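# Drop the towel in the pedal bin, lid closed

## Task

Get the towel inside the pedal bin, then leave the bin with its lid fallen back shut over it.

## Robot and tools

Robot: two UR-style arms, left_arm and right_arm, each ending in a sixteen-motor, four-finger hand. The right arm has a right hand; the left arm has its mirror image. Cameras: cam_high, fixed on a stand behind the arms (896x504), and cam_left_wrist and cam_right_wrist, one on each hand (672x504, fisheye).

Frames. Scene frame: origin at table-top height, halfway between the nominal arm bases. +z is up, +x points out over the table, and left_arm sits on the +y side. Calibrated bases: left_arm at (+0.082, +0.549, 0) m, right_arm at (-0.027, -0.572, 0) m, both turned almost not at all. Each arm reports its hand pose, velocities and Hand target in its own base frame, and its offsets run along its own base axes. Hand-point axes on the right hand: +z runs along the straight fingers toward the tips, +y points out of the palm's face, and +x runs across the palm away from the thumb. On the left hand, +x points toward the thumb.

The 48-number row used by both execute_actions and move. Left arm first: dx, dy, dz, rx, ry, rz, then its 16 motor numbers, then current_limit and speed. The right arm follows with the same 24. Every value lies in [-1, 1].
- dx to rz are an offset, not a pose. They count from that arm's Hand target at the start of the action or move, along its base axes. 1.0 means 0.6 m or 180 degrees. rx, ry, rz form a single rotation vector, turning about the Hand target's position.
- Sending six zeros asks the arm to return to its current Hand target.
- The motor order is index_mcp, index_abd, index_pip, index_dip, middle_mcp, middle_abd, middle_pip, middle_dip, ring_mcp, ring_abd, ring_pip, ring_dip, thumb_cmc, thumb_axl, thumb_mcp, thumb_ipl. Each number is an absolute hinge goal, scaled between the hinge's two stops. +1 bends the fingers toward the palm and swings the thumb round in front of it.
- Open hand: -0.75, 0, -0.58, -0.70 for each of the three fingers, then thumb -0.71, -0.68, -0.23, -0.17.
- A zero in a motor slot is a goal, not "leave it". To keep a hand as it is, copy back its hand_goal, hand_current_limit and hand_speed.
- current_limit maps -1 to 0 mA and +1 to 550 mA; it starts at +0.4. Set well below 0, the fingers may be too weak to lift.
- speed sets the motor goal rate at (speed+1)/2 of 8.5 rad/s; it starts at -0.6.

execute_actions(actions, cameras). actions is a list of actions. Each action is up to 15 rows, one per 1/30 s step, and a short action repeats its last row. Every row in an action counts from the pose at that action's start, not from the row before. Each new action starts from the updated Hand target, so repeating an offset keeps moving the arm. Images come back only when actions is empty or cameras names them; ["all"] gives all cameras.

move(target, speed, blend, stop_force, zero, blocking, cameras). Straight-line paths toward offsets from the Hand targets.
- target is one 48-number row, or a list of up to 15 rows. Every row in the list counts from the same starting Hand targets.
- speed: 0.002 to 3.2 m/s, default 0.25. Turning is capped at twice that number in rad/s.
- blend: corner rounding in metres. 0 means stop at each target.
- stop_force: 4 to 120 N, one value for both arms. An arm's path ends when its wrist sensor feels that much push. Leave it out when moving away from a contact, and do not rely on it while the hand turns.
- zero (default true) re-zeros the sensor just before the move. blocking=false returns after about 0.5 s and cannot be combined with stop_force.
- Moves do not avoid obstacles. Hand points lag their paths and can overshoot speed. Do not route a path past an arm's own base.
- All paths last between 0.5 s and 10 s.
- The result adds a "move:" line: done, off_target, moving, held or fault, plus limits such as paced or held.

Other tools:
- wait(seconds 0-10) lets the scene run on the last commands.
- stop brakes a running move.
- zoom_image(camera, region=[x0,y0,x1,y1]) shows part of the latest image; each side is at most 504 px.
- zero_wrist_force(arm) tares that arm's wrist sensor.
- read_manual gives the licence texts.
- finished_scene ends the scene for good; the bin must stay solved without the robot.

Reading results:
- end_effector_position is in metres and end_effector_quat_wxyz gives orientation.
- Hand target is the last commanded pose after clipping. The arm may settle short of it; send the missing distance as a fresh offset.
- Orientation commands are clipped to within 32 degrees of the measured orientation on each step.
- hand_goal, hand_measured, hand_current_ma and hand_state are per motor, in the order above. hand_state is moving, goal, blocked or overload.
- Wrist force/torque are given in hand-point axes, plus a peak line. Joint torques are included. MOTOR HOT and fault lines may also appear.
- A HAND FAULT line cancels the remaining motion calls in that same reply.

Things to avoid:
- Anything falling off the table, or being left off it, fails the task.
- Hard hits on fixed or heavy objects fail the scene.
- Arms are stiff. Aiming even slightly past a firm contact can trigger a 10 s stop: about 150 N (±25) on any part, or joint torque at its limit (elbow 142, wrists 51.3 N m).
- Contact between the two arms, or one hand squeezing the other's fingers, can end the scene.
- A clearance check holds back commands that bring the arms close, but it does not always prevent contact.
- A finger motor drawing 495 mA or more for 5 s shuts down for 10 s.
- Stretched or loaded arms heat up, and at 85 °C the arm brakes for 30-60 s.
- The scene keeps running while you think.

Each tool is called after "Emit:" as name(argument=value, ...), one argument or row to a line, values as JSON.

## Session

Emit:
execute_actions(
  actions=[],
)

Scene clock: 0.00 s.
left_arm: end_effector_position=(+0.5110, -0.3255, +0.3836) hand_goal=(-0.754, +0.000, -0.576, -0.696, -0.754, +0.000, -0.576, -0.696, -0.754, +0.000, -0.576, -0.696, -0.714, -0.678, -0.226, -0.168) hand_measured=(-0.754, +0.000, -0.576, -0.696, -0.754, +0.000, -0.576, -0.696, -0.754, +0.000, -0.576, -0.696, -0.714, -0.678, -0.226, -0.168) hand_current_ma=(+0, +0, +0, +0, +0, +0, +0, +0, +0, +0, +0, +0, +0, +0, +0, +0) hand_state=(goal, goal, goal, goal, goal, goal, goal, goal, goal, goal, goal, goal, goal, goal, goal, goal) hand_current_limit=0.40 hand_speed=-0.60 end_effector_quat_wxyz=(+0.028, -0.636, +0.771, -0.026) | right_arm: end_effector_position=(+0.9652, -0.7275, +0.3382) hand_goal=(-0.754, +0.000, -0.576, -0.696, -0.754, +0.000, -0.576, -0.696, -0.754, +0.000, -0.576, -0.696, -0.714, -0.678, -0.226, -0.168) hand_measured=(-0.754, +0.000, -0.576, -0.696, -0.754, +0.000, -0.576, -0.696, -0.754, +0.000, -0.576, -0.696, -0.714, -0.678, -0.226, -0.168) hand_current_ma=(+0, +0, +0, +0, +0, +0, +0, +0, +0, +0, +0, +0, +0, +0, +0, +0) hand_state=(goal, goal, goal, goal, goal, goal, goal, goal, goal, goal, goal, goal, goal, goal, goal, goal) hand_current_limit=0.40 hand_speed=-0.60 end_effector_quat_wxyz=(+0.314, +0.703, +0.637, +0.020)
Joint positions: left_arm=[-0.768 -1.241 1.448 1.306 1.522 -0.575] | right_arm=[-0.831 -0.604 0.551 0.985 1.534 2.421]
Joint velocities: within noise
Joint torques (N m): no reading
Wrist force (N): no reading
Wrist torque (N m): no reading
Wrist force, peak (N): no reading
Hand target: left_arm +0.5110, -0.3255, +0.3836; +0.028, -0.636, +0.771, -0.026 | right_arm +0.9652, -0.7275, +0.3382; +0.314, +0.703, +0.637, +0.020

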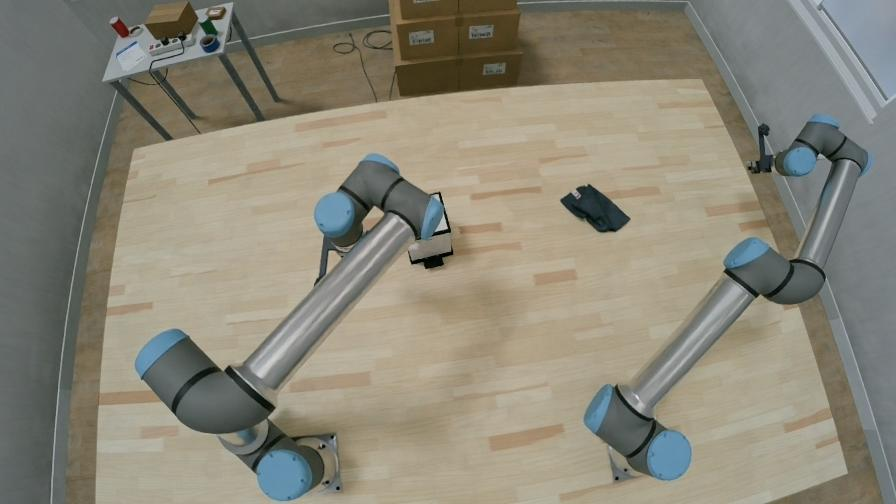

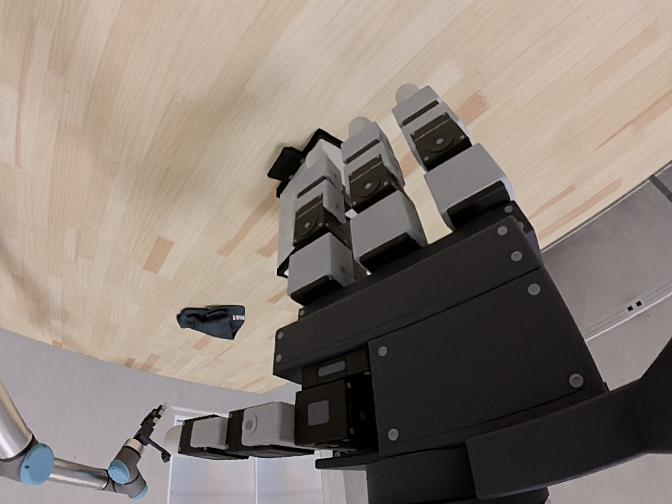

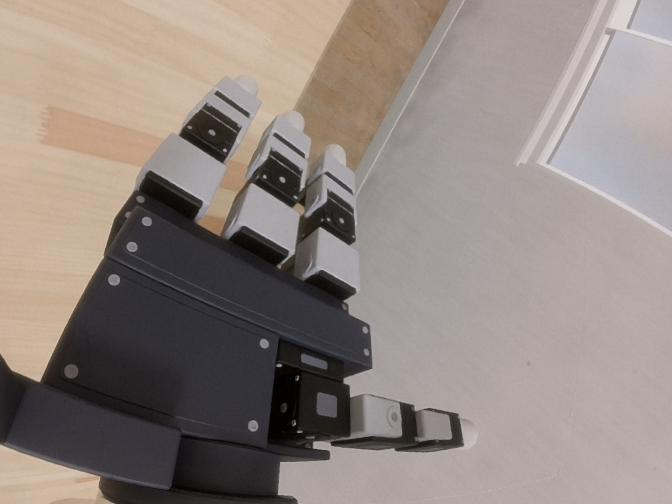

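Emit:
zoom_image(
  camera="cam_high",
  region=[300, 130, 660, 300],
)

Emit:
zoom_image(
  camera="cam_left_wrist",
  region=[150, 80, 500, 360],
)

Scaled by 1.400 from the camera's 896x504 image, which has a finer 1280x720 frame.

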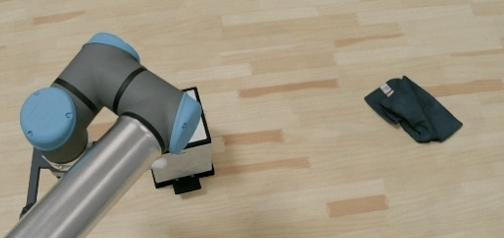

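Scaled by 1.440 from the camera's 672x504 image, which has a finer 960x720 frame.

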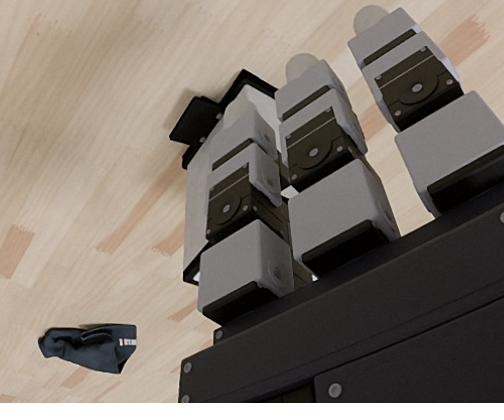

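Emit:
move(
  target=[-0.133, 0.367, 0.083, 0, 0, 0, -0.754, 0.0, -0.576, -0.696, -0.754, 0.0, -0.576, -0.696, -0.754, 0.0, -0.576, -0.696, -0.714, -0.678, -0.226, -0.168, 0.4, -0.6, -0.1667, 0.9167, 0.1333, -0.353, 0.288, 0.72, -0.754, 0.0, -0.576, -0.696, -0.754, 0.0, -0.576, -0.696, -0.754, 0.0, -0.576, -0.696, -0.714, -0.678, -0.226, -0.168, 0.4, -0.6],
  speed=0.35,
  cameras=["all"],
)

Scene clock: 388.30 s.
left_arm: end_effector_position=(+0.4311, -0.1052, +0.4334) hand_goal=(-0.754, +0.000, -0.576, -0.696, -0.754, +0.000, -0.576, -0.696, -0.754, +0.000, -0.576, -0.696, -0.714, -0.678, -0.226, -0.168) hand_measured=(-0.754, +0.000, -0.576, -0.696, -0.754, +0.000, -0.576, -0.696, -0.754, +0.000, -0.576, -0.696, -0.714, -0.678, -0.224, -0.168) hand_current_ma=(+0, +0, +0, +0, +0, +0, +0, +0, +0, +0, +0, +0, +0, +0, +1, +0) hand_state=(goal, goal, goal, goal, goal, goal, goal, goal, goal, goal, goal, goal, goal, goal, goal, goal) hand_current_limit=0.40 hand_speed=-0.60 end_effector_quat_wxyz=(+0.028, -0.636, +0.771, -0.026) | right_arm: end_effector_position=(+0.8652, -0.1775, +0.4184) hand_goal=(-0.754, +0.000, -0.576, -0.696, -0.754, +0.000, -0.576, -0.696, -0.754, +0.000, -0.576, -0.696, -0.714, -0.678, -0.226, -0.168) hand_measured=(-0.750, +0.000, -0.576, -0.696, -0.750, +0.000, -0.576, -0.696, -0.750, +0.000, -0.576, -0.696, -0.712, -0.678, -0.224, -0.168) hand_current_ma=(+0, +0, +0, +0, +0, +0, +0, +0, +0, +0, +0, +0, +0, +0, +0, +0) hand_state=(goal, goal, goal, goal, goal, goal, goal, goal, goal, goal, goal, goal, goal, goal, goal, goal) hand_current_limit=0.40 hand_speed=-0.60 end_effector_quat_wxyz=(+0.129, -0.482, +0.837, -0.226)
Joint positions: left_arm=[-0.542 -1.513 1.686 1.331 1.536 -0.349] | right_arm=[-0.421 -0.975 0.893 1.128 1.624 0.091]
Joint torques (N m): left_arm=[-11.5 -25.72 -45.94 4.01 0.85 -2.07] | right_arm=[3.67 -79.99 -30.21 1.62 -3.79 -0.94]
Wrist force (N): left_arm=[-0.9 0.4 0.2] | right_arm=[0.4 1.2 -1.2]
Wrist torque (N m): left_arm=[0.08 0.12 -0.07] | right_arm=[0.20 -0.01 0.12]
Wrist force, peak (N): left_arm=[-1.4 0.8 -0.1] | right_arm=[-1.2 1.9 -1.7]
Hand target: left_arm +0.4312, -0.1053, +0.4334; +0.028, -0.636, +0.771, -0.026 | right_arm +0.8652, -0.1775, +0.4182; +0.129, -0.482, +0.837, -0.226
Off the commanded pose: left_arm 0.000 m, 0 deg | right_arm 0.000 m, 0 deg.
move: done

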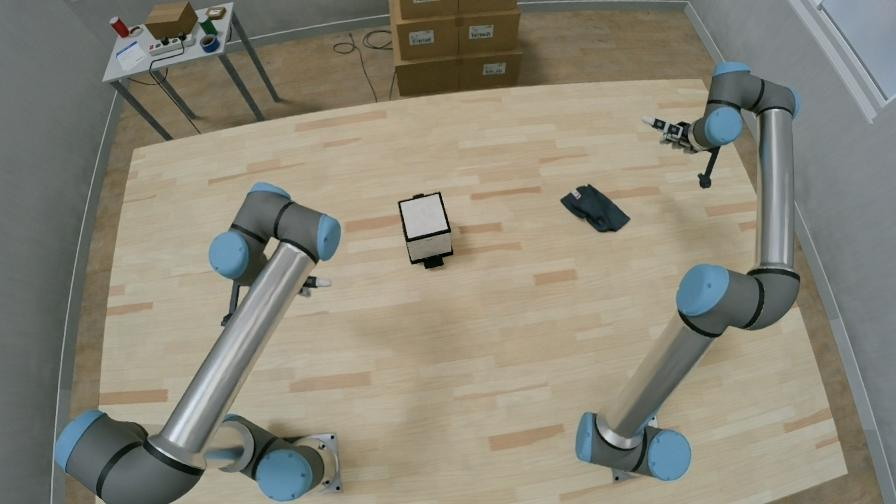

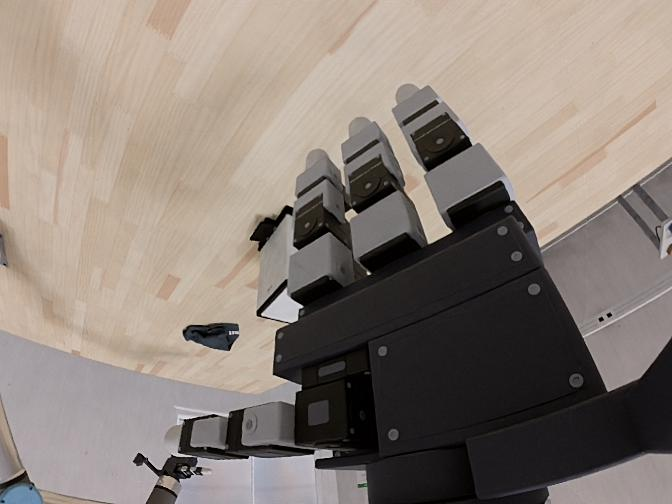

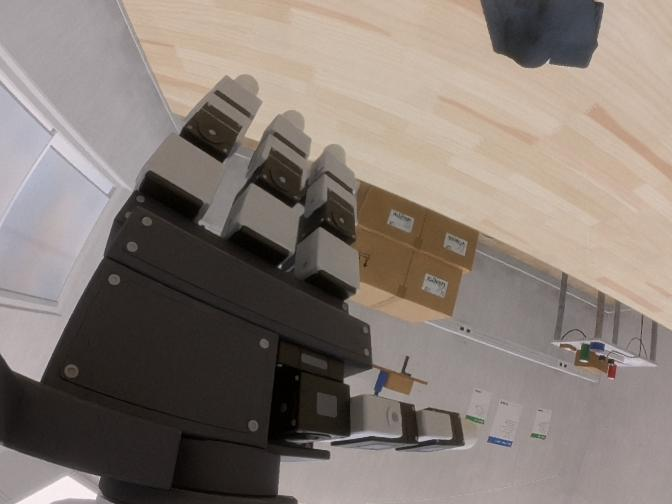

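Emit:
zoom_image(
  camera="cam_high",
  region=[370, 160, 500, 290],
)

Emit:
zoom_image(
  camera="cam_high",
  region=[540, 100, 760, 260],
)

Emit:
zoom_image(
  camera="cam_left_wrist",
  region=[150, 180, 330, 360],
)

Emit:
zoom_image(
  camera="cam_right_wrist",
  region=[450, 0, 672, 120],
)

Scaled by 3.877 from the camera's 896x504 image, which has a finer 1280x720 frame.

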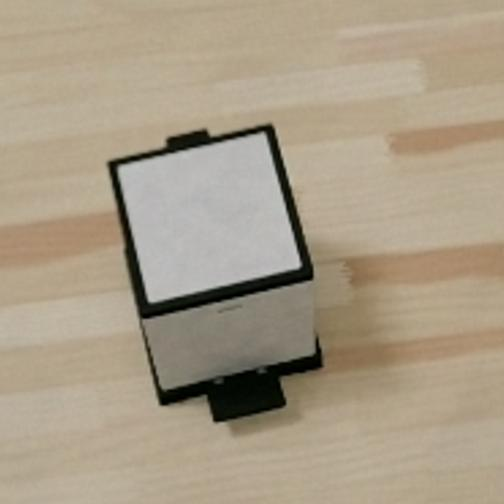

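Scaled by 2.291 from the camera's 896x504 image, which has a finer 1280x720 frame.

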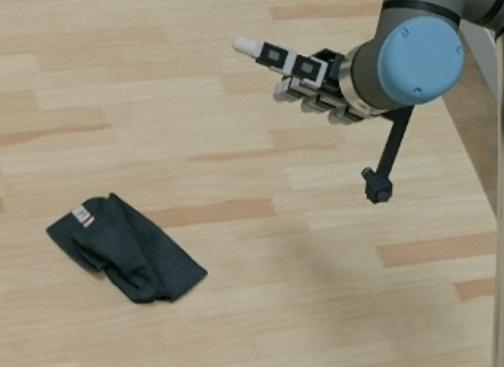

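Scaled by 2.800 from the camera's 672x504 image, which has a finer 960x720 frame.

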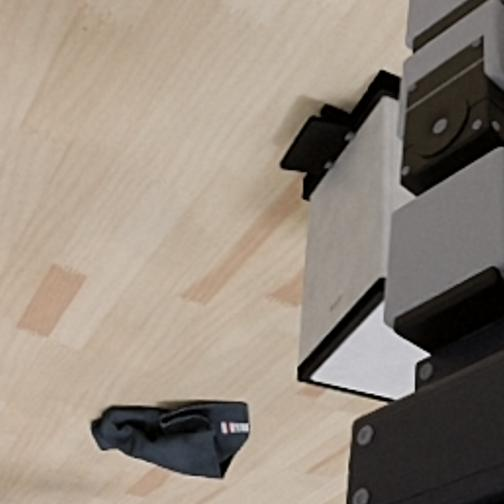

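Scaled by 2.270 from the camera's 672x504 image, which has a finer 960x720 frame.

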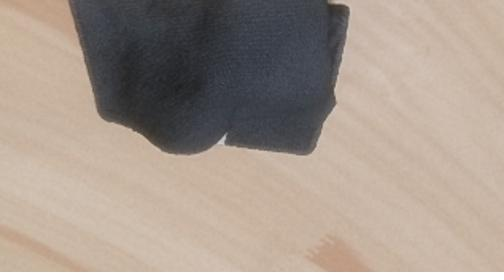

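Emit:
move(
  target=[0,0,0,0,0,0, -0.754, 0.0, -0.576, -0.696, -0.754, 0.0, -0.576, -0.696, -0.754, 0.0, -0.576, -0.696, -0.714, -0.678, -0.226, -0.168, 0.4, -0.6, -0.3417, -0.2, 0.03, 0.0556, 0.0962, 0, -0.754, 0.0, -0.576, -0.696, -0.754, 0.0, -0.576, -0.696, -0.754, 0.0, -0.576, -0.696, -0.714, -0.678, -0.226, -0.168, 0.4, -0.6],
  speed=0.3,
  cameras=["all"],
)

Emit:
zoom_image(
  camera="cam_right_wrist",
  region=[320, 0, 672, 300],
)

Scene clock: 530.10 s.
left_arm: end_effector_position=(+0.4312, -0.1053, +0.4334) hand_goal=(-0.754, +0.000, -0.576, -0.696, -0.754, +0.000, -0.576, -0.696, -0.754, +0.000, -0.576, -0.696, -0.714, -0.678, -0.226, -0.168) hand_measured=(-0.754, +0.000, -0.576, -0.696, -0.754, +0.000, -0.576, -0.696, -0.754, +0.000, -0.576, -0.696, -0.714, -0.678, -0.224, -0.168) hand_current_ma=(+0, +0, +0, +0, +0, +0, +0, +0, +0, +0, +0, +0, +0, +0, +1, +0) hand_state=(goal, goal, goal, goal, goal, goal, goal, goal, goal, goal, goal, goal, goal, goal, goal, goal) hand_current_limit=0.40 hand_speed=-0.60 end_effector_quat_wxyz=(+0.028, -0.636, +0.771, -0.026) | right_arm: end_effector_position=(+0.6602, -0.2974, +0.4363) hand_goal=(-0.754, +0.000, -0.576, -0.696, -0.754, +0.000, -0.576, -0.696, -0.754, +0.000, -0.576, -0.696, -0.714, -0.678, -0.226, -0.168) hand_measured=(-0.750, +0.000, -0.576, -0.696, -0.750, +0.000, -0.576, -0.696, -0.750, +0.000, -0.576, -0.696, -0.712, -0.678, -0.224, -0.168) hand_current_ma=(+0, +0, +0, +0, +0, +0, +0, +0, +0, +0, +0, +0, +0, +0, +0, +0) hand_state=(goal, goal, goal, goal, goal, goal, goal, goal, goal, goal, goal, goal, goal, goal, goal, goal) hand_current_limit=0.40 hand_speed=-0.60 end_effector_quat_wxyz=(+0.044, -0.497, +0.863, -0.077)
Joint positions: left_arm=[-0.542 -1.513 1.686 1.331 1.536 -0.349] | right_arm=[-0.688 -1.08 1.091 1.385 1.544 -0.16]
Joint torques (N m): left_arm=[-9.82 -25.79 -47.79 1.92 -1.46 -2.09] | right_arm=[-4.22 -64.19 -45.15 5.57 3.41 1.32]
Wrist force (N): left_arm=[-0.8 0.5 0.5] | right_arm=[0.5 0.9 -1.0]
Wrist torque (N m): left_arm=[0.07 0.11 -0.05] | right_arm=[0.21 -0.06 0.03]
Wrist force, peak (N): left_arm=[-1.3 0.3 0.3] | right_arm=[2.9 2.0 -1.2]
Hand target: left_arm +0.4312, -0.1053, +0.4334; +0.028, -0.636, +0.771, -0.026 | right_arm +0.6602, -0.2975, +0.4362; +0.043, -0.497, +0.863, -0.077
Off the commanded pose: left_arm 0.000 m, 0 deg | right_arm 0.000 m, 0 deg.
move: done

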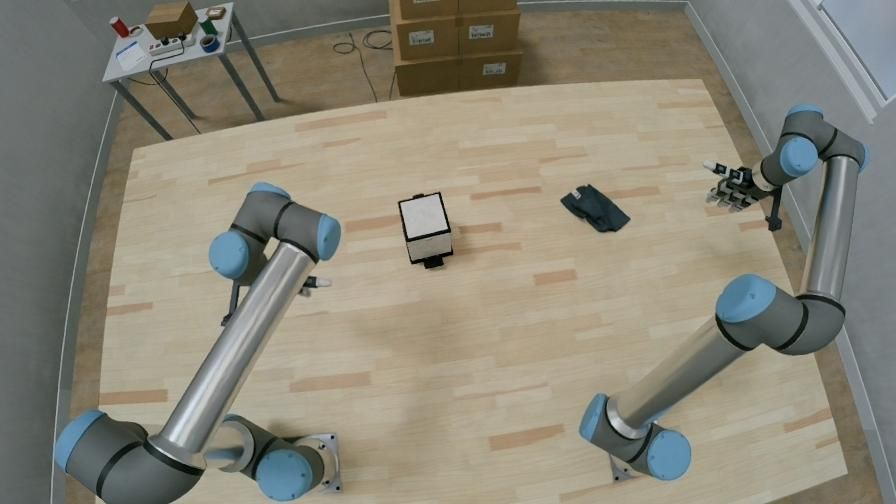

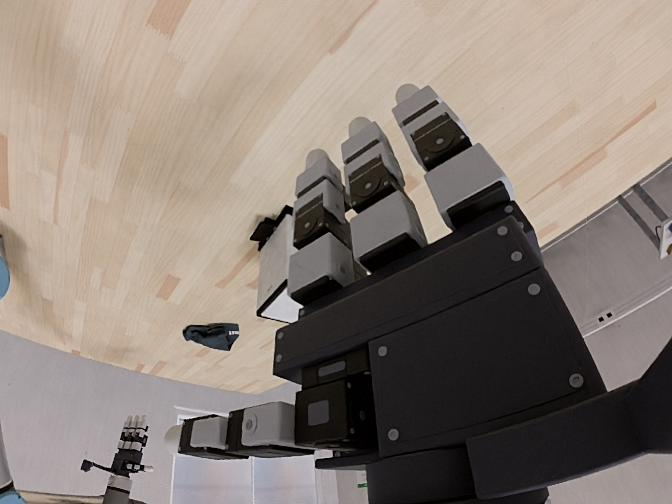

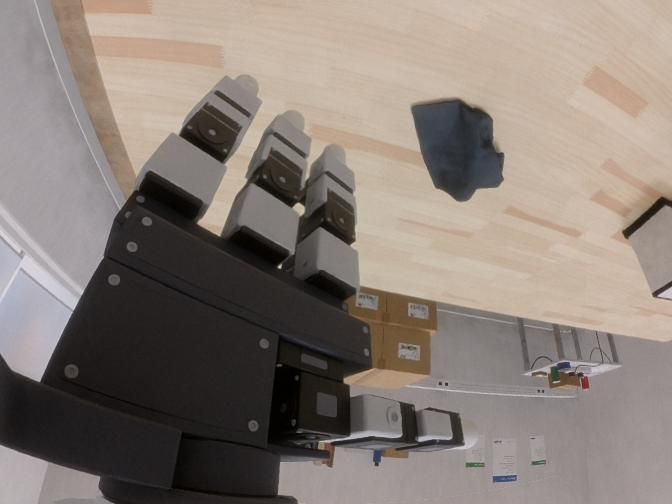

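Scaled by 1.432 from the camera's 672x504 image, which has a finer 960x720 frame.

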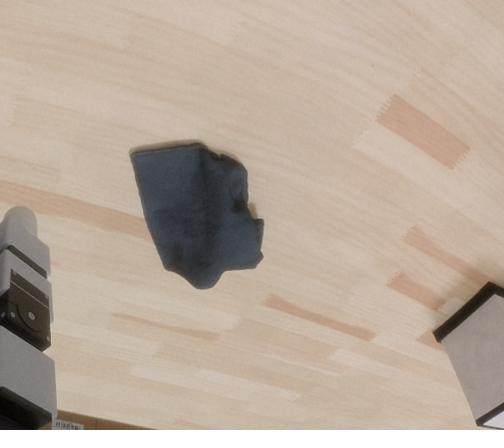

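Emit:
move(
  target=[0,0,0,0,0,0, -0.754, 0.0, -0.576, -0.696, -0.754, 0.0, -0.576, -0.696, -0.754, 0.0, -0.576, -0.696, -0.714, -0.678, -0.226, -0.168, 0.4, -0.6, 0.3857, 0.4893, -0.5103, -0.1085, -0.1549, -0.0539, -0.945, 0.0, -0.576, -0.696, -0.945, 0.0, -0.576, -0.696, -0.945, 0.0, -0.576, -0.696, 0.671, -0.678, 0.281, -0.168, 0.2, -0.6],
  speed=0.3,
  cameras=["all"],
)

Emit:
zoom_image(
  camera="cam_high",
  region=[520, 120, 740, 280],
)

Scene clock: 771.33 s.
left_arm: end_effector_position=(+0.4312, -0.1053, +0.4334) hand_goal=(-0.754, +0.000, -0.576, -0.696, -0.754, +0.000, -0.576, -0.696, -0.754, +0.000, -0.576, -0.696, -0.714, -0.678, -0.226, -0.168) hand_measured=(-0.754, +0.000, -0.576, -0.696, -0.754, +0.000, -0.576, -0.696, -0.754, +0.000, -0.576, -0.696, -0.714, -0.678, -0.224, -0.168) hand_current_ma=(+0, +0, +0, +0, +0, +0, +0, +0, +0, +0, +0, +0, +0, +0, +1, +0) hand_state=(goal, goal, goal, goal, goal, goal, goal, goal, goal, goal, goal, goal, goal, goal, goal, goal) hand_current_limit=0.40 hand_speed=-0.60 end_effector_quat_wxyz=(+0.028, -0.636, +0.771, -0.026) | right_arm: end_effector_position=(+0.8917, -0.0040, +0.1301) hand_goal=(-0.946, +0.000, -0.576, -0.696, -0.946, +0.000, -0.576, -0.696, -0.946, +0.000, -0.576, -0.696, +0.670, -0.678, +0.280, -0.168) hand_measured=(-0.934, +0.000, -0.576, -0.696, -0.934, +0.000, -0.576, -0.696, -0.934, +0.000, -0.576, -0.696, +0.668, -0.678, +0.280, -0.168) hand_current_ma=(+3, +0, +0, +0, +3, +0, +0, +0, +3, +0, +0, +0, +0, +0, +0, +0) hand_state=(goal, goal, goal, goal, goal, goal, goal, goal, goal, goal, goal, goal, goal, goal, goal, goal) hand_current_limit=0.20 hand_speed=-0.60 end_effector_quat_wxyz=(+0.158, -0.391, +0.840, -0.341)
Joint positions: left_arm=[-0.542 -1.513 1.686 1.331 1.536 -0.349] | right_arm=[-0.158 -0.965 1.401 0.441 1.939 0.408]
Joint torques (N m): left_arm=[-10.36 -25.97 -47.73 1.76 -1.49 -2.36] | right_arm=[4.99 -90.15 -28.82 -0.15 -0.19 -1.74]
Wrist force (N): left_arm=[-1.0 0.5 0.4] | right_arm=[0.7 1.5 -1.5]
Wrist torque (N m): left_arm=[0.09 0.15 -0.07] | right_arm=[0.31 -0.13 0.41]
Wrist force, peak (N): left_arm=[-1.1 0.9 0.3] | right_arm=[2.9 0.5 -2.7]
Hand target: left_arm +0.4312, -0.1053, +0.4334; +0.028, -0.636, +0.771, -0.026 | right_arm +0.8916, -0.0039, +0.1300; +0.158, -0.391, +0.840, -0.341
Off the commanded pose: left_arm 0.000 m, 0 deg | right_arm 0.000 m, 0 deg.
move: done

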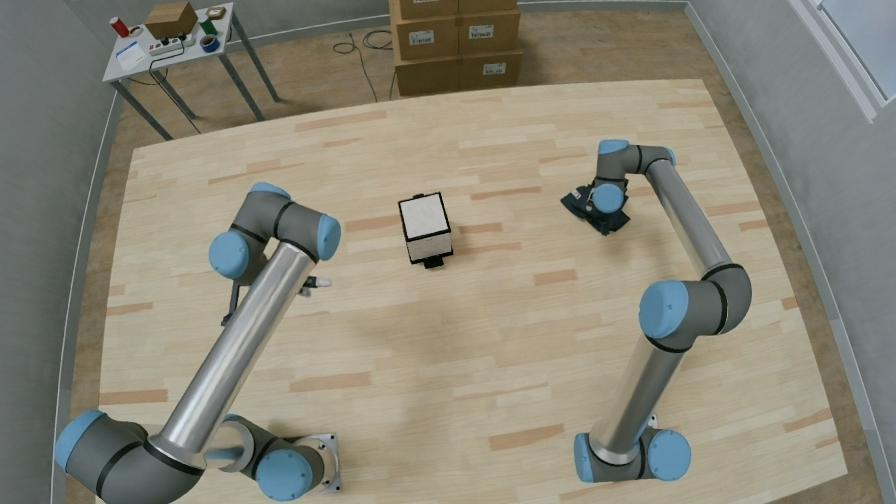

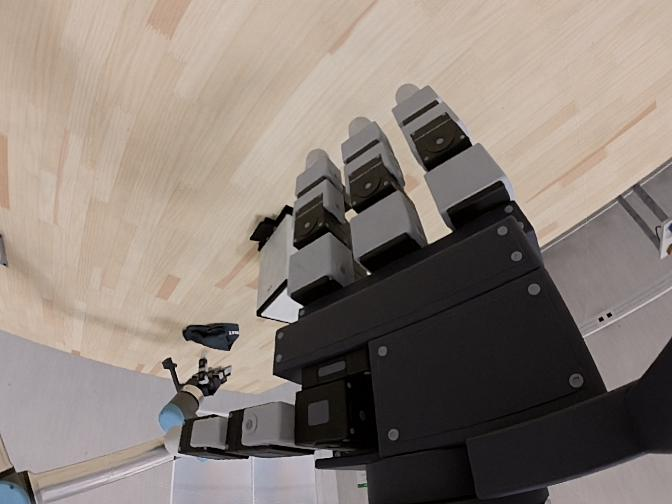

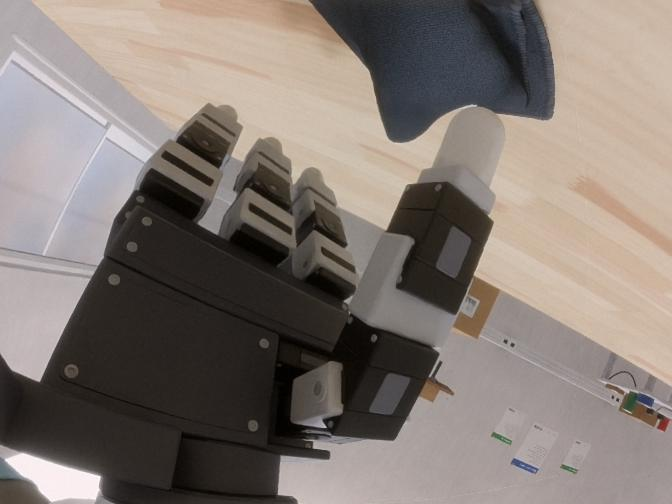

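Scaled by 2.291 from the camera's 896x504 image, which has a finer 1280x720 frame.

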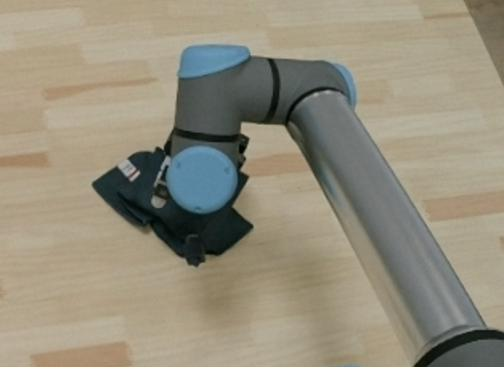

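Emit:
move(
  target=[0,0,0,0,0,0, -0.754, 0.0, -0.576, -0.696, -0.754, 0.0, -0.576, -0.696, -0.754, 0.0, -0.576, -0.696, -0.714, -0.678, -0.226, -0.168, 0.4, -0.6, 0,0,-0.1,0,0,0, -0.945, 0.0, -0.576, -0.696, -0.945, 0.0, -0.576, -0.696, -0.945, 0.0, -0.576, -0.696, 0.671, -0.678, 0.281, -0.168, 0.0, -0.6],
  speed=0.15,
)

Emit:
move(
  target=[0,0,0,0,0,0, -0.754, 0.0, -0.576, -0.696, -0.754, 0.0, -0.576, -0.696, -0.754, 0.0, -0.576, -0.696, -0.714, -0.678, -0.226, -0.168, 0.4, -0.6, 0,0,-0.15,0,0,0, -0.945, 0.0, -0.576, -0.696, -0.945, 0.0, -0.576, -0.696, -0.945, 0.0, -0.576, -0.696, 0.671, -0.678, 0.281, -0.168, 0.0, -0.6],
  speed=0.02,
  stop_force=5,
  cameras=["all"],
)

Scene clock: 799.23 s.
left_arm: end_effector_position=(+0.4312, -0.1053, +0.4334) hand_goal=(-0.754, +0.000, -0.576, -0.696, -0.754, +0.000, -0.576, -0.696, -0.754, +0.000, -0.576, -0.696, -0.714, -0.678, -0.226, -0.168) hand_measured=(-0.754, +0.000, -0.576, -0.696, -0.754, +0.000, -0.576, -0.696, -0.754, +0.000, -0.576, -0.696, -0.714, -0.678, -0.224, -0.168) hand_current_ma=(+0, +0, +0, +0, +0, +0, +0, +0, +0, +0, +0, +0, +0, +0, +1, +0) hand_state=(goal, goal, goal, goal, goal, goal, goal, goal, goal, goal, goal, goal, goal, goal, goal, goal) hand_current_limit=0.40 hand_speed=-0.60 end_effector_quat_wxyz=(+0.028, -0.636, +0.771, -0.026) | right_arm: end_effector_position=(+0.8915, -0.0039, +0.0699) hand_goal=(-0.946, +0.000, -0.576, -0.696, -0.946, +0.000, -0.576, -0.696, -0.946, +0.000, -0.576, -0.696, +0.670, -0.678, +0.280, -0.168) hand_measured=(-0.934, +0.000, -0.576, -0.696, -0.934, +0.000, -0.576, -0.696, -0.934, +0.000, -0.576, -0.696, +0.668, -0.678, +0.280, -0.168) hand_current_ma=(+3, +0, +0, +0, +3, +0, +0, +0, +3, +0, +0, +0, +0, +0, +0, +0) hand_state=(goal, goal, goal, goal, goal, goal, goal, goal, goal, goal, goal, goal, goal, goal, goal, goal) hand_current_limit=0.00 hand_speed=-0.60 end_effector_quat_wxyz=(+0.158, -0.391, +0.840, -0.341)
Joint positions: left_arm=[-0.542 -1.513 1.686 1.331 1.536 -0.349] | right_arm=[-0.158 -0.919 1.442 0.355 1.939 0.408]
Joint torques (N m): left_arm=[-10.58 -26.35 -47.82 2.05 -1.4 -2.17] | right_arm=[5.3 -106.81 -41.69 3.75 3.78 1.31]
Wrist force (N): left_arm=[-0.9 0.5 0.2] | right_arm=[0.2 1.0 -1.6]
Wrist torque (N m): left_arm=[0.10 0.12 -0.06] | right_arm=[0.28 -0.06 0.33]
Wrist force, peak (N): left_arm=[-1.2 0.5 0.4] | right_arm=[0.4 -0.2 -3.2]
Hand target: left_arm +0.4312, -0.1053, +0.4334; +0.028, -0.636, +0.771, -0.026 | right_arm +0.8916, -0.0039, +0.0700; +0.158, -0.391, +0.840, -0.341
Off the commanded pose: left_arm 0.000 m, 0 deg | right_arm 0.000 m, 0 deg.
move: done

Scene clock: 803.10 s.
left_arm: end_effector_position=(+0.4312, -0.1053, +0.4334) hand_goal=(-0.754, +0.000, -0.576, -0.696, -0.754, +0.000, -0.576, -0.696, -0.754, +0.000, -0.576, -0.696, -0.714, -0.678, -0.226, -0.168) hand_measured=(-0.754, +0.000, -0.576, -0.696, -0.754, +0.000, -0.576, -0.696, -0.754, +0.000, -0.576, -0.696, -0.714, -0.678, -0.224, -0.168) hand_current_ma=(+0, +0, +0, +0, +0, +0, +0, +0, +0, +0, +0, +0, +0, +0, +1, +0) hand_state=(goal, goal, goal, goal, goal, goal, goal, goal, goal, goal, goal, goal, goal, goal, goal, goal) hand_current_limit=0.40 hand_speed=-0.60 end_effector_quat_wxyz=(+0.028, -0.636, +0.771, -0.026) | right_arm: end_effector_position=(+0.8916, -0.0039, +0.0162) hand_goal=(-0.946, +0.000, -0.576, -0.696, -0.946, +0.000, -0.576, -0.696, -0.946, +0.000, -0.576, -0.696, +0.670, -0.678, +0.280, -0.168) hand_measured=(-0.958, +0.000, -0.584, -0.698, -0.942, +0.000, -0.578, -0.696, -0.942, +0.000, -0.578, -0.696, +0.668, -0.678, +0.280, -0.168) hand_current_ma=(-3, +0, -1, +0, +0, +0, +0, +0, +1, +0, +0, +0, +0, +0, +0, +0) hand_state=(goal, goal, goal, goal, goal, goal, goal, goal, goal, goal, goal, goal, goal, goal, goal, goal) hand_current_limit=0.00 hand_speed=-0.60 end_effector_quat_wxyz=(+0.158, -0.391, +0.840, -0.341)
Joint positions: left_arm=[-0.542 -1.513 1.686 1.331 1.536 -0.349] | right_arm=[-0.158 -0.872 1.469 0.281 1.939 0.408]
Joint torques (N m): left_arm=[-9.79 -27.41 -47.63 2.01 -1.37 -2.07] | right_arm=[-2.47 -106.58 -40.17 2.48 -0.12 -3.09]
Wrist force (N): left_arm=[-0.7 0.1 0.4] | right_arm=[0.9 0.9 -2.8]
Wrist torque (N m): left_arm=[0.04 0.10 -0.03] | right_arm=[0.51 -0.15 0.46]
Wrist force, peak (N): left_arm=[-1.1 0.7 0.6] | right_arm=[0.7 -0.6 -7.5]
Hand target: left_arm +0.4312, -0.1053, +0.4334; +0.028, -0.636, +0.771, -0.026 | right_arm +0.8916, -0.0039, +0.0162; +0.158, -0.391, +0.840, -0.341 (not the last commanded pose)
Off the commanded pose: left_arm 0.000 m, 0 deg | right_arm 0.036 m, 0 deg.
move: contact (right_arm)

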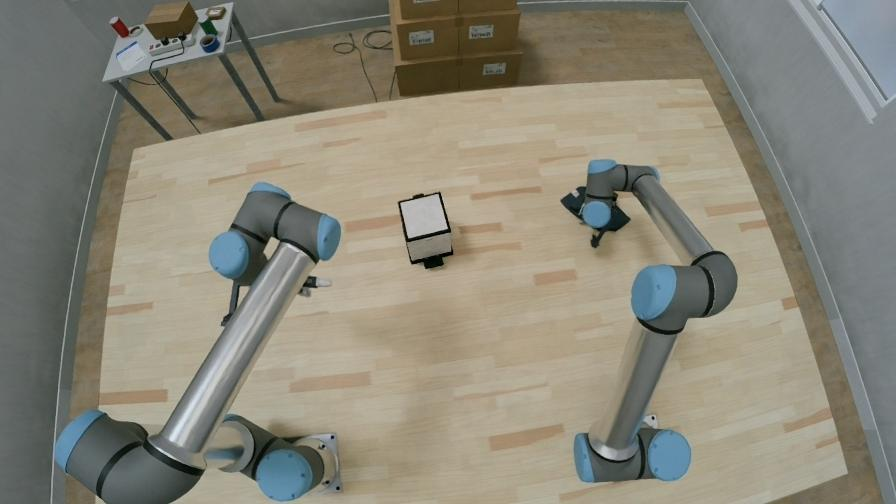

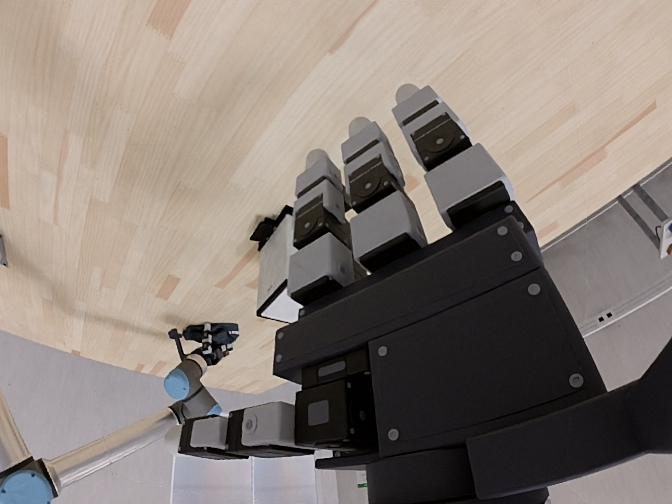

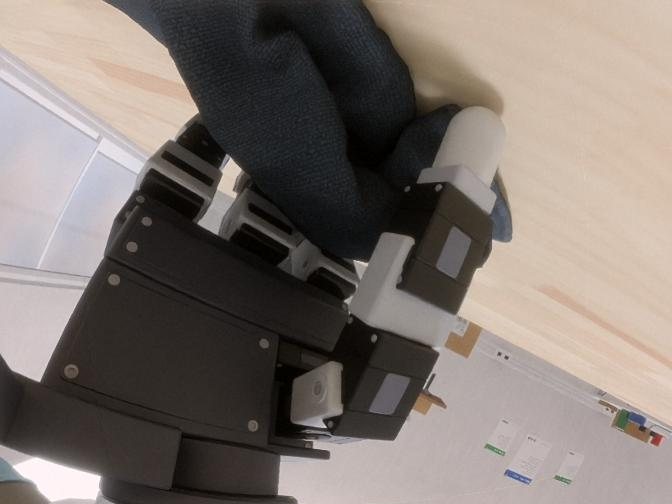

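Emit:
execute_actions(
  actions=[
    [[0,0,0,0,0,0,-0.754,0.0,-0.576,-0.696,-0.754,0.0,-0.576,-0.696,-0.754,0.0,-0.576,-0.696,-0.714,-0.678,-0.226,-0.168,0.4,-0.6,0,0,0,0,0,0,-0.685,0,-0.139,-0.333,-0.685,0,-0.139,-0.333,-0.685,0,-0.139,-0.333,0.671,-0.678,0.281,-0.168,0.5,-0.8]],
    [[0,0,0,0,0,0,-0.754,0.0,-0.576,-0.696,-0.754,0.0,-0.576,-0.696,-0.754,0.0,-0.576,-0.696,-0.714,-0.678,-0.226,-0.168,0.4,-0.6,0,0,0,0,0,0,-0.479,0,0.153,-0.116,-0.479,0,0.153,-0.116,-0.479,0,0.153,-0.116,0.671,-0.678,0.281,-0.168,0.5,-0.8]],
    [[0,0,0,0,0,0,-0.754,0.0,-0.576,-0.696,-0.754,0.0,-0.576,-0.696,-0.754,0.0,-0.576,-0.696,-0.714,-0.678,-0.226,-0.168,0.4,-0.6,0,0,0,0,0,0,-0.205,0,0.372,0.029,-0.205,0,0.372,0.029,-0.205,0,0.372,0.029,0.671,-0.678,0.281,-0.168,0.5,-0.8]],
  ],
  cameras=["cam_right_wrist"],
)

Scene clock: 825.07 s.
left_arm: end_effector_position=(+0.4312, -0.1053, +0.4334) hand_goal=(-0.754, +0.000, -0.576, -0.696, -0.754, +0.000, -0.576, -0.696, -0.754, +0.000, -0.576, -0.696, -0.714, -0.678, -0.226, -0.168) hand_measured=(-0.754, +0.000, -0.576, -0.696, -0.754, +0.000, -0.576, -0.696, -0.754, +0.000, -0.576, -0.696, -0.714, -0.678, -0.224, -0.168) hand_current_ma=(+0, +0, +0, +0, +0, +0, +0, +0, +0, +0, +0, +0, +0, +0, +1, +0) hand_state=(goal, goal, goal, goal, goal, goal, goal, goal, goal, goal, goal, goal, goal, goal, goal, goal) hand_current_limit=0.40 hand_speed=-0.60 end_effector_quat_wxyz=(+0.028, -0.636, +0.771, -0.026) | right_arm: end_effector_position=(+0.8916, -0.0039, +0.0162) hand_goal=(-0.206, +0.000, +0.372, +0.028, -0.206, +0.000, +0.372, +0.028, -0.206, +0.000, +0.372, +0.028, +0.670, -0.678, +0.280, -0.168) hand_measured=(-0.988, +0.004, -0.572, -0.406, -0.988, +0.000, -0.568, -0.420, -0.988, +0.000, -0.572, -0.396, +0.668, -0.678, +0.280, -0.168) hand_current_ma=(-413, +0, -413, -412, -413, +0, -413, -412, -412, +0, -413, -413, +0, +0, +0, +0) hand_state=(blocked, goal, blocked, blocked, blocked, goal, blocked, blocked, blocked, goal, blocked, blocked, goal, goal, goal, goal) hand_current_limit=0.50 hand_speed=-0.80 end_effector_quat_wxyz=(+0.158, -0.391, +0.840, -0.341)
Joint positions: left_arm=[-0.542 -1.513 1.686 1.331 1.536 -0.349] | right_arm=[-0.158 -0.872 1.469 0.281 1.939 0.408]
Joint torques (N m): left_arm=[-9.48 -27.18 -47.64 1.83 -1.19 -2.09] | right_arm=[1.53 -42.56 3.09 12.8 -1.75 -2.49]
Wrist force (N): left_arm=[-1.0 0.6 0.3] | right_arm=[0.9 -29.8 -9.1]
Wrist torque (N m): left_arm=[0.10 0.15 -0.07] | right_arm=[4.57 0.00 -0.19]
Wrist force, peak (N): left_arm=[-1.2 0.6 0.3] | right_arm=[0.9 -30.3 -9.3]
Hand target: left_arm +0.4312, -0.1053, +0.4334; +0.028, -0.636, +0.771, -0.026 | right_arm +0.8916, -0.0039, +0.0162; +0.158, -0.391, +0.840, -0.341
Off the commanded pose: left_arm 0.000 m, 0 deg | right_arm 0.000 m, 0 deg.
Images, in order (width x height): cam_right_wrist 672x504.

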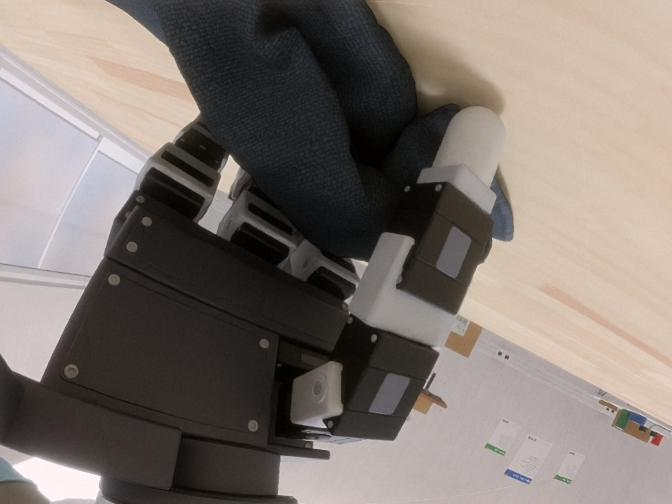

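Emit:
move(
  target=[0,0,0,0,0,0,-0.754,0.0,-0.576,-0.696,-0.754,0.0,-0.576,-0.696,-0.754,0.0,-0.576,-0.696,-0.714,-0.678,-0.226,-0.168,0.4,-0.6,0,0,0.075,0,0,0,-0.205,0,0.372,0.029,-0.205,0,0.372,0.029,-0.205,0,0.372,0.029,0.671,-0.678,0.281,-0.168,0.5,-0.8],
  speed=0.05,
  cameras=["cam_right_wrist"],
)

Scene clock: 868.57 s.
left_arm: end_effector_position=(+0.4312, -0.1053, +0.4334) hand_goal=(-0.754, +0.000, -0.576, -0.696, -0.754, +0.000, -0.576, -0.696, -0.754, +0.000, -0.576, -0.696, -0.714, -0.678, -0.226, -0.168) hand_measured=(-0.754, +0.000, -0.576, -0.696, -0.754, +0.000, -0.576, -0.696, -0.754, +0.000, -0.576, -0.696, -0.714, -0.678, -0.224, -0.168) hand_current_ma=(+0, +0, +0, +0, +0, +0, +0, +0, +0, +0, +0, +0, +0, +0, +1, +0) hand_state=(goal, goal, goal, goal, goal, goal, goal, goal, goal, goal, goal, goal, goal, goal, goal, goal) hand_current_limit=0.40 hand_speed=-0.60 end_effector_quat_wxyz=(+0.028, -0.636, +0.771, -0.026) | right_arm: end_effector_position=(+0.8916, -0.0039, +0.0612) hand_goal=(-0.206, +0.000, +0.372, +0.028, -0.206, +0.000, +0.372, +0.028, -0.206, +0.000, +0.372, +0.028, +0.670, -0.678, +0.280, -0.168) hand_measured=(-0.392, -0.004, +0.260, +0.012, -0.310, +0.004, +0.310, +0.016, -0.208, -0.002, +0.366, +0.024, +0.656, -0.688, +0.196, -0.208) hand_current_ma=(-412, +0, -192, -5, -186, +0, -61, -2, +0, +0, -1, +0, -3, -3, -185, -48) hand_state=(blocked, goal, blocked, goal, blocked, goal, blocked, goal, goal, goal, goal, goal, goal, goal, blocked, blocked) hand_current_limit=0.50 hand_speed=-0.80 end_effector_quat_wxyz=(+0.158, -0.391, +0.840, -0.341)
Joint positions: left_arm=[-0.542 -1.513 1.686 1.331 1.536 -0.349] | right_arm=[-0.158 -0.912 1.447 0.343 1.939 0.408]
Joint torques (N m): left_arm=[-9.83 -28.33 -47.11 2.13 -1.27 -2.02] | right_arm=[-0.99 -74.74 -24.05 0.31 1.92 -2.44]
Wrist force (N): left_arm=[-1.2 0.4 0.5] | right_arm=[-1.7 1.6 -1.0]
Wrist torque (N m): left_arm=[0.07 0.17 -0.08] | right_arm=[0.45 0.19 0.17]
Wrist force, peak (N): left_arm=[-1.2 0.8 0.4] | right_arm=[0.9 -30.6 -10.0]
Hand target: left_arm +0.4312, -0.1053, +0.4334; +0.028, -0.636, +0.771, -0.026 | right_arm +0.8916, -0.0039, +0.0612; +0.158, -0.391, +0.840, -0.341
Off the commanded pose: left_arm 0.000 m, 0 deg | right_arm 0.000 m, 0 deg.
move: done
Images, in order (width x height): cam_right_wrist 672x504.

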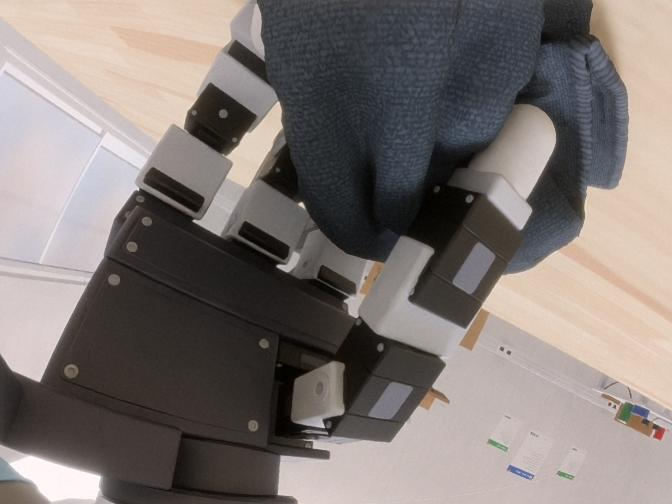

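Emit:
execute_actions(
  actions=[
    [[0,0,0,0,0,0,-0.754,0.0,-0.576,-0.696,-0.754,0.0,-0.576,-0.696,-0.754,0.0,-0.576,-0.696,-0.714,-0.678,-0.226,-0.168,0.4,-0.6,0,0,0,0,0,0,0.1,0,0.5,0.15,0.1,0,0.5,0.15,0.1,0,0.5,0.15,0.671,-0.678,0.42,0.0,0.6,-0.8]],
    [[0,0,0,0,0,0,-0.754,0.0,-0.576,-0.696,-0.754,0.0,-0.576,-0.696,-0.754,0.0,-0.576,-0.696,-0.714,-0.678,-0.226,-0.168,0.4,-0.6,0,0,0,0,0,0,0.1,0,0.5,0.15,0.1,0,0.5,0.15,0.1,0,0.5,0.15,0.671,-0.678,0.42,0.0,0.6,-0.8]],
  ],
  cameras=["cam_right_wrist"],
)

Scene clock: 889.07 s.
left_arm: end_effector_position=(+0.4312, -0.1053, +0.4334) hand_goal=(-0.754, +0.000, -0.576, -0.696, -0.754, +0.000, -0.576, -0.696, -0.754, +0.000, -0.576, -0.696, -0.714, -0.678, -0.226, -0.168) hand_measured=(-0.754, +0.000, -0.576, -0.696, -0.754, +0.000, -0.576, -0.696, -0.754, +0.000, -0.576, -0.696, -0.714, -0.678, -0.224, -0.168) hand_current_ma=(+0, +0, +0, +0, +0, +0, +0, +0, +0, +0, +0, +0, +0, +0, +1, +0) hand_state=(goal, goal, goal, goal, goal, goal, goal, goal, goal, goal, goal, goal, goal, goal, goal, goal) hand_current_limit=0.40 hand_speed=-0.60 end_effector_quat_wxyz=(+0.028, -0.636, +0.771, -0.026) | right_arm: end_effector_position=(+0.8916, -0.0039, +0.0612) hand_goal=(+0.100, +0.000, +0.500, +0.150, +0.100, +0.000, +0.500, +0.150, +0.100, +0.000, +0.500, +0.150, +0.670, -0.678, +0.420, +0.000) hand_measured=(-0.386, -0.004, +0.342, +0.112, +0.014, +0.010, +0.488, +0.158, +0.090, -0.002, +0.492, +0.148, +0.626, -0.704, +0.172, -0.144) hand_current_ma=(-440, +0, -377, -25, -133, +2, -2, +1, -2, +0, -1, +0, -32, -16, -440, -440) hand_state=(blocked, goal, blocked, blocked, blocked, goal, goal, goal, goal, goal, goal, goal, blocked, blocked, blocked, blocked) hand_current_limit=0.60 hand_speed=-0.80 end_effector_quat_wxyz=(+0.158, -0.391, +0.840, -0.341)
Joint positions: left_arm=[-0.542 -1.513 1.686 1.331 1.536 -0.349] | right_arm=[-0.158 -0.912 1.447 0.343 1.939 0.408]
Joint torques (N m): left_arm=[-9.2 -28.2 -47.12 2.3 -1.18 -2.15] | right_arm=[3.99 -75.05 -24.31 1.1 4.11 0.84]
Wrist force (N): left_arm=[-0.8 0.5 0.1] | right_arm=[-2.0 1.7 -1.2]
Wrist torque (N m): left_arm=[0.10 0.11 -0.05] | right_arm=[0.53 0.23 0.15]
Wrist force, peak (N): left_arm=[-1.3 0.5 0.6] | right_arm=[-1.9 2.0 -1.5]
Hand target: left_arm +0.4312, -0.1053, +0.4334; +0.028, -0.636, +0.771, -0.026 | right_arm +0.8916, -0.0039, +0.0612; +0.158, -0.391, +0.840, -0.341
Off the commanded pose: left_arm 0.000 m, 0 deg | right_arm 0.000 m, 0 deg.
Images, in order (width x height): cam_right_wrist 672x504.

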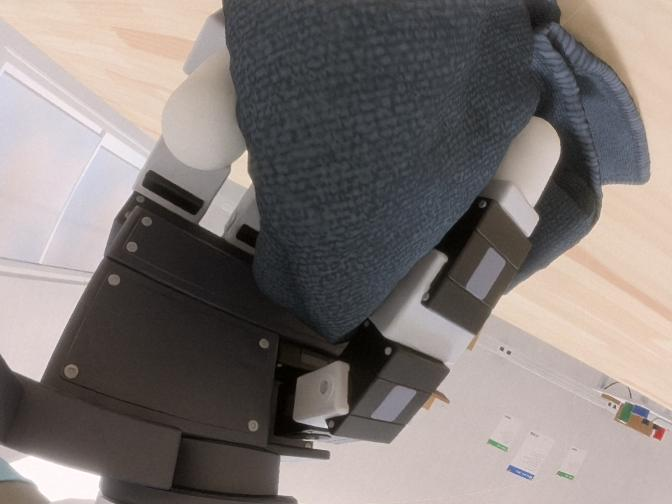

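Emit:
move(
  target=[0,0,0,0,0,0,-0.754,0.0,-0.576,-0.696,-0.754,0.0,-0.576,-0.696,-0.754,0.0,-0.576,-0.696,-0.714,-0.678,-0.226,-0.168,0.4,-0.6,0,0,0.3,0,0,0,0.1,0,0.5,0.15,0.1,0,0.5,0.15,0.1,0,0.5,0.15,0.671,-0.678,0.42,0.0,0.6,-0.8],
  speed=0.15,
  cameras=["all"],
)

Scene clock: 898.70 s.
left_arm: end_effector_position=(+0.4312, -0.1053, +0.4334) hand_goal=(-0.754, +0.000, -0.576, -0.696, -0.754, +0.000, -0.576, -0.696, -0.754, +0.000, -0.576, -0.696, -0.714, -0.678, -0.226, -0.168) hand_measured=(-0.754, +0.000, -0.576, -0.696, -0.754, +0.000, -0.576, -0.696, -0.754, +0.000, -0.576, -0.696, -0.714, -0.678, -0.224, -0.168) hand_current_ma=(+0, +0, +0, +0, +0, +0, +0, +0, +0, +0, +0, +0, +0, +0, +1, +0) hand_state=(goal, goal, goal, goal, goal, goal, goal, goal, goal, goal, goal, goal, goal, goal, goal, goal) hand_current_limit=0.40 hand_speed=-0.60 end_effector_quat_wxyz=(+0.028, -0.636, +0.771, -0.026) | right_arm: end_effector_position=(+0.8917, -0.0039, +0.2413) hand_goal=(+0.100, +0.000, +0.500, +0.150, +0.100, +0.000, +0.500, +0.150, +0.100, +0.000, +0.500, +0.150, +0.670, -0.678, +0.420, +0.000) hand_measured=(-0.386, -0.004, +0.342, +0.112, +0.016, +0.010, +0.490, +0.158, +0.090, -0.002, +0.492, +0.148, +0.628, -0.704, +0.168, -0.138) hand_current_ma=(-440, +0, -376, -23, -127, +2, -2, +1, -2, +0, -1, +0, -31, -16, -440, -440) hand_state=(blocked, goal, blocked, blocked, blocked, goal, goal, goal, goal, goal, goal, goal, blocked, blocked, blocked, blocked) hand_current_limit=0.60 hand_speed=-0.80 end_effector_quat_wxyz=(+0.158, -0.391, +0.840, -0.341)
Joint positions: left_arm=[-0.542 -1.513 1.686 1.331 1.536 -0.349] | right_arm=[-0.158 -1.029 1.298 0.608 1.939 0.408]
Joint torques (N m): left_arm=[-9.9 -29.53 -47.42 2.22 -1.27 -1.96] | right_arm=[7.67 -70.44 -33.05 3.73 1.69 -2.46]
Wrist force (N): left_arm=[-1.0 0.6 0.4] | right_arm=[-1.5 1.7 -1.3]
Wrist torque (N m): left_arm=[0.08 0.14 -0.07] | right_arm=[0.50 0.18 0.23]
Wrist force, peak (N): left_arm=[-1.2 0.8 0.4] | right_arm=[-1.7 4.0 0.7]
Hand target: left_arm +0.4312, -0.1053, +0.4334; +0.028, -0.636, +0.771, -0.026 | right_arm +0.8916, -0.0039, +0.2412; +0.158, -0.391, +0.840, -0.341
Off the commanded pose: left_arm 0.000 m, 0 deg | right_arm 0.000 m, 0 deg.
move: done

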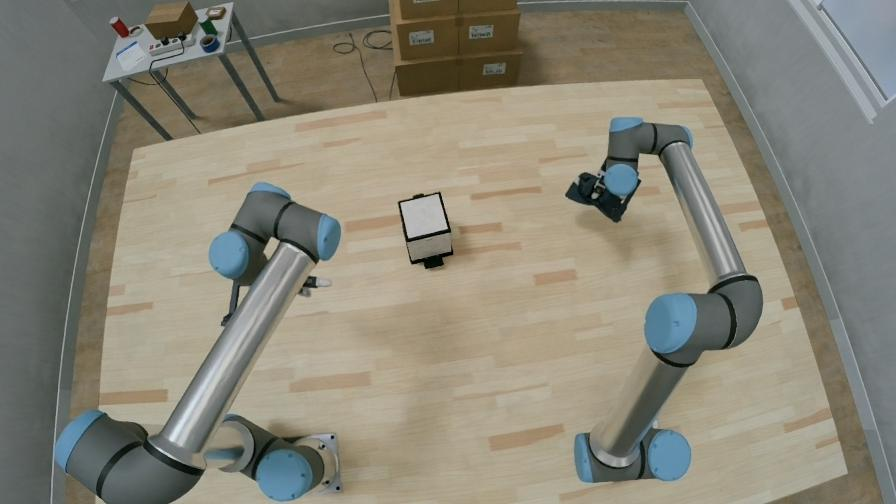

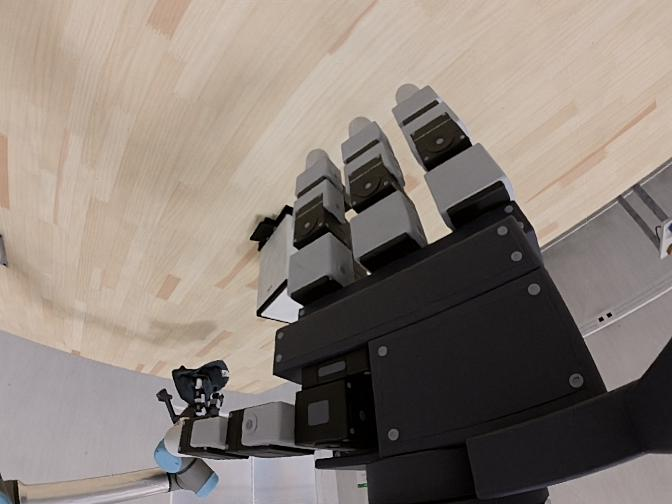

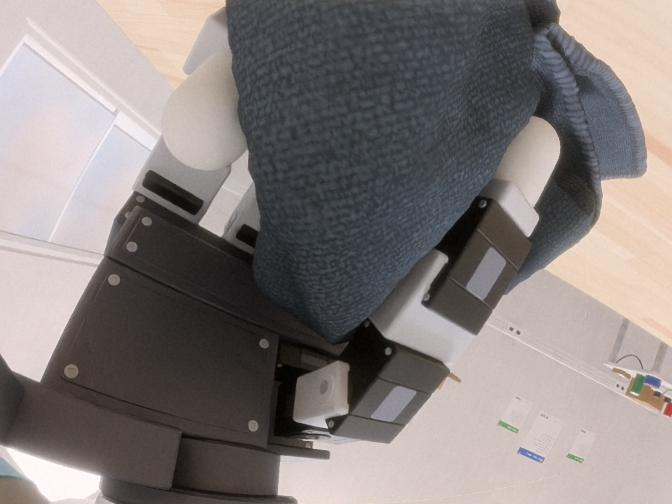

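Emit:
zoom_image(
  camera="cam_high",
  region=[540, 100, 700, 240],
)

Emit:
zoom_image(
  camera="cam_left_wrist",
  region=[130, 330, 270, 440],
)

Scaled by 3.150 from the camera's 896x504 image, which has a finer 1280x720 frame.

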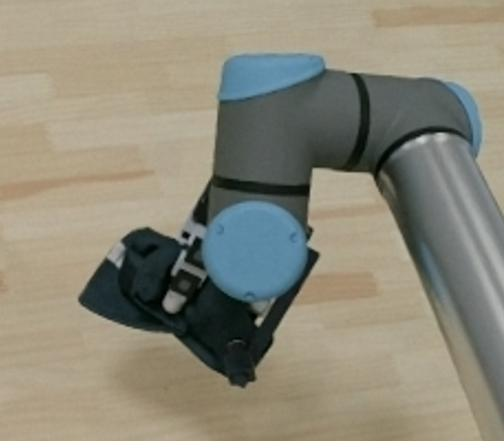

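Scaled by 3.600 from the camera's 672x504 image, which has a finer 960x720 frame.

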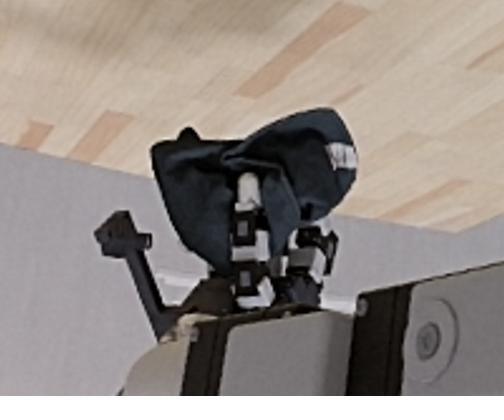

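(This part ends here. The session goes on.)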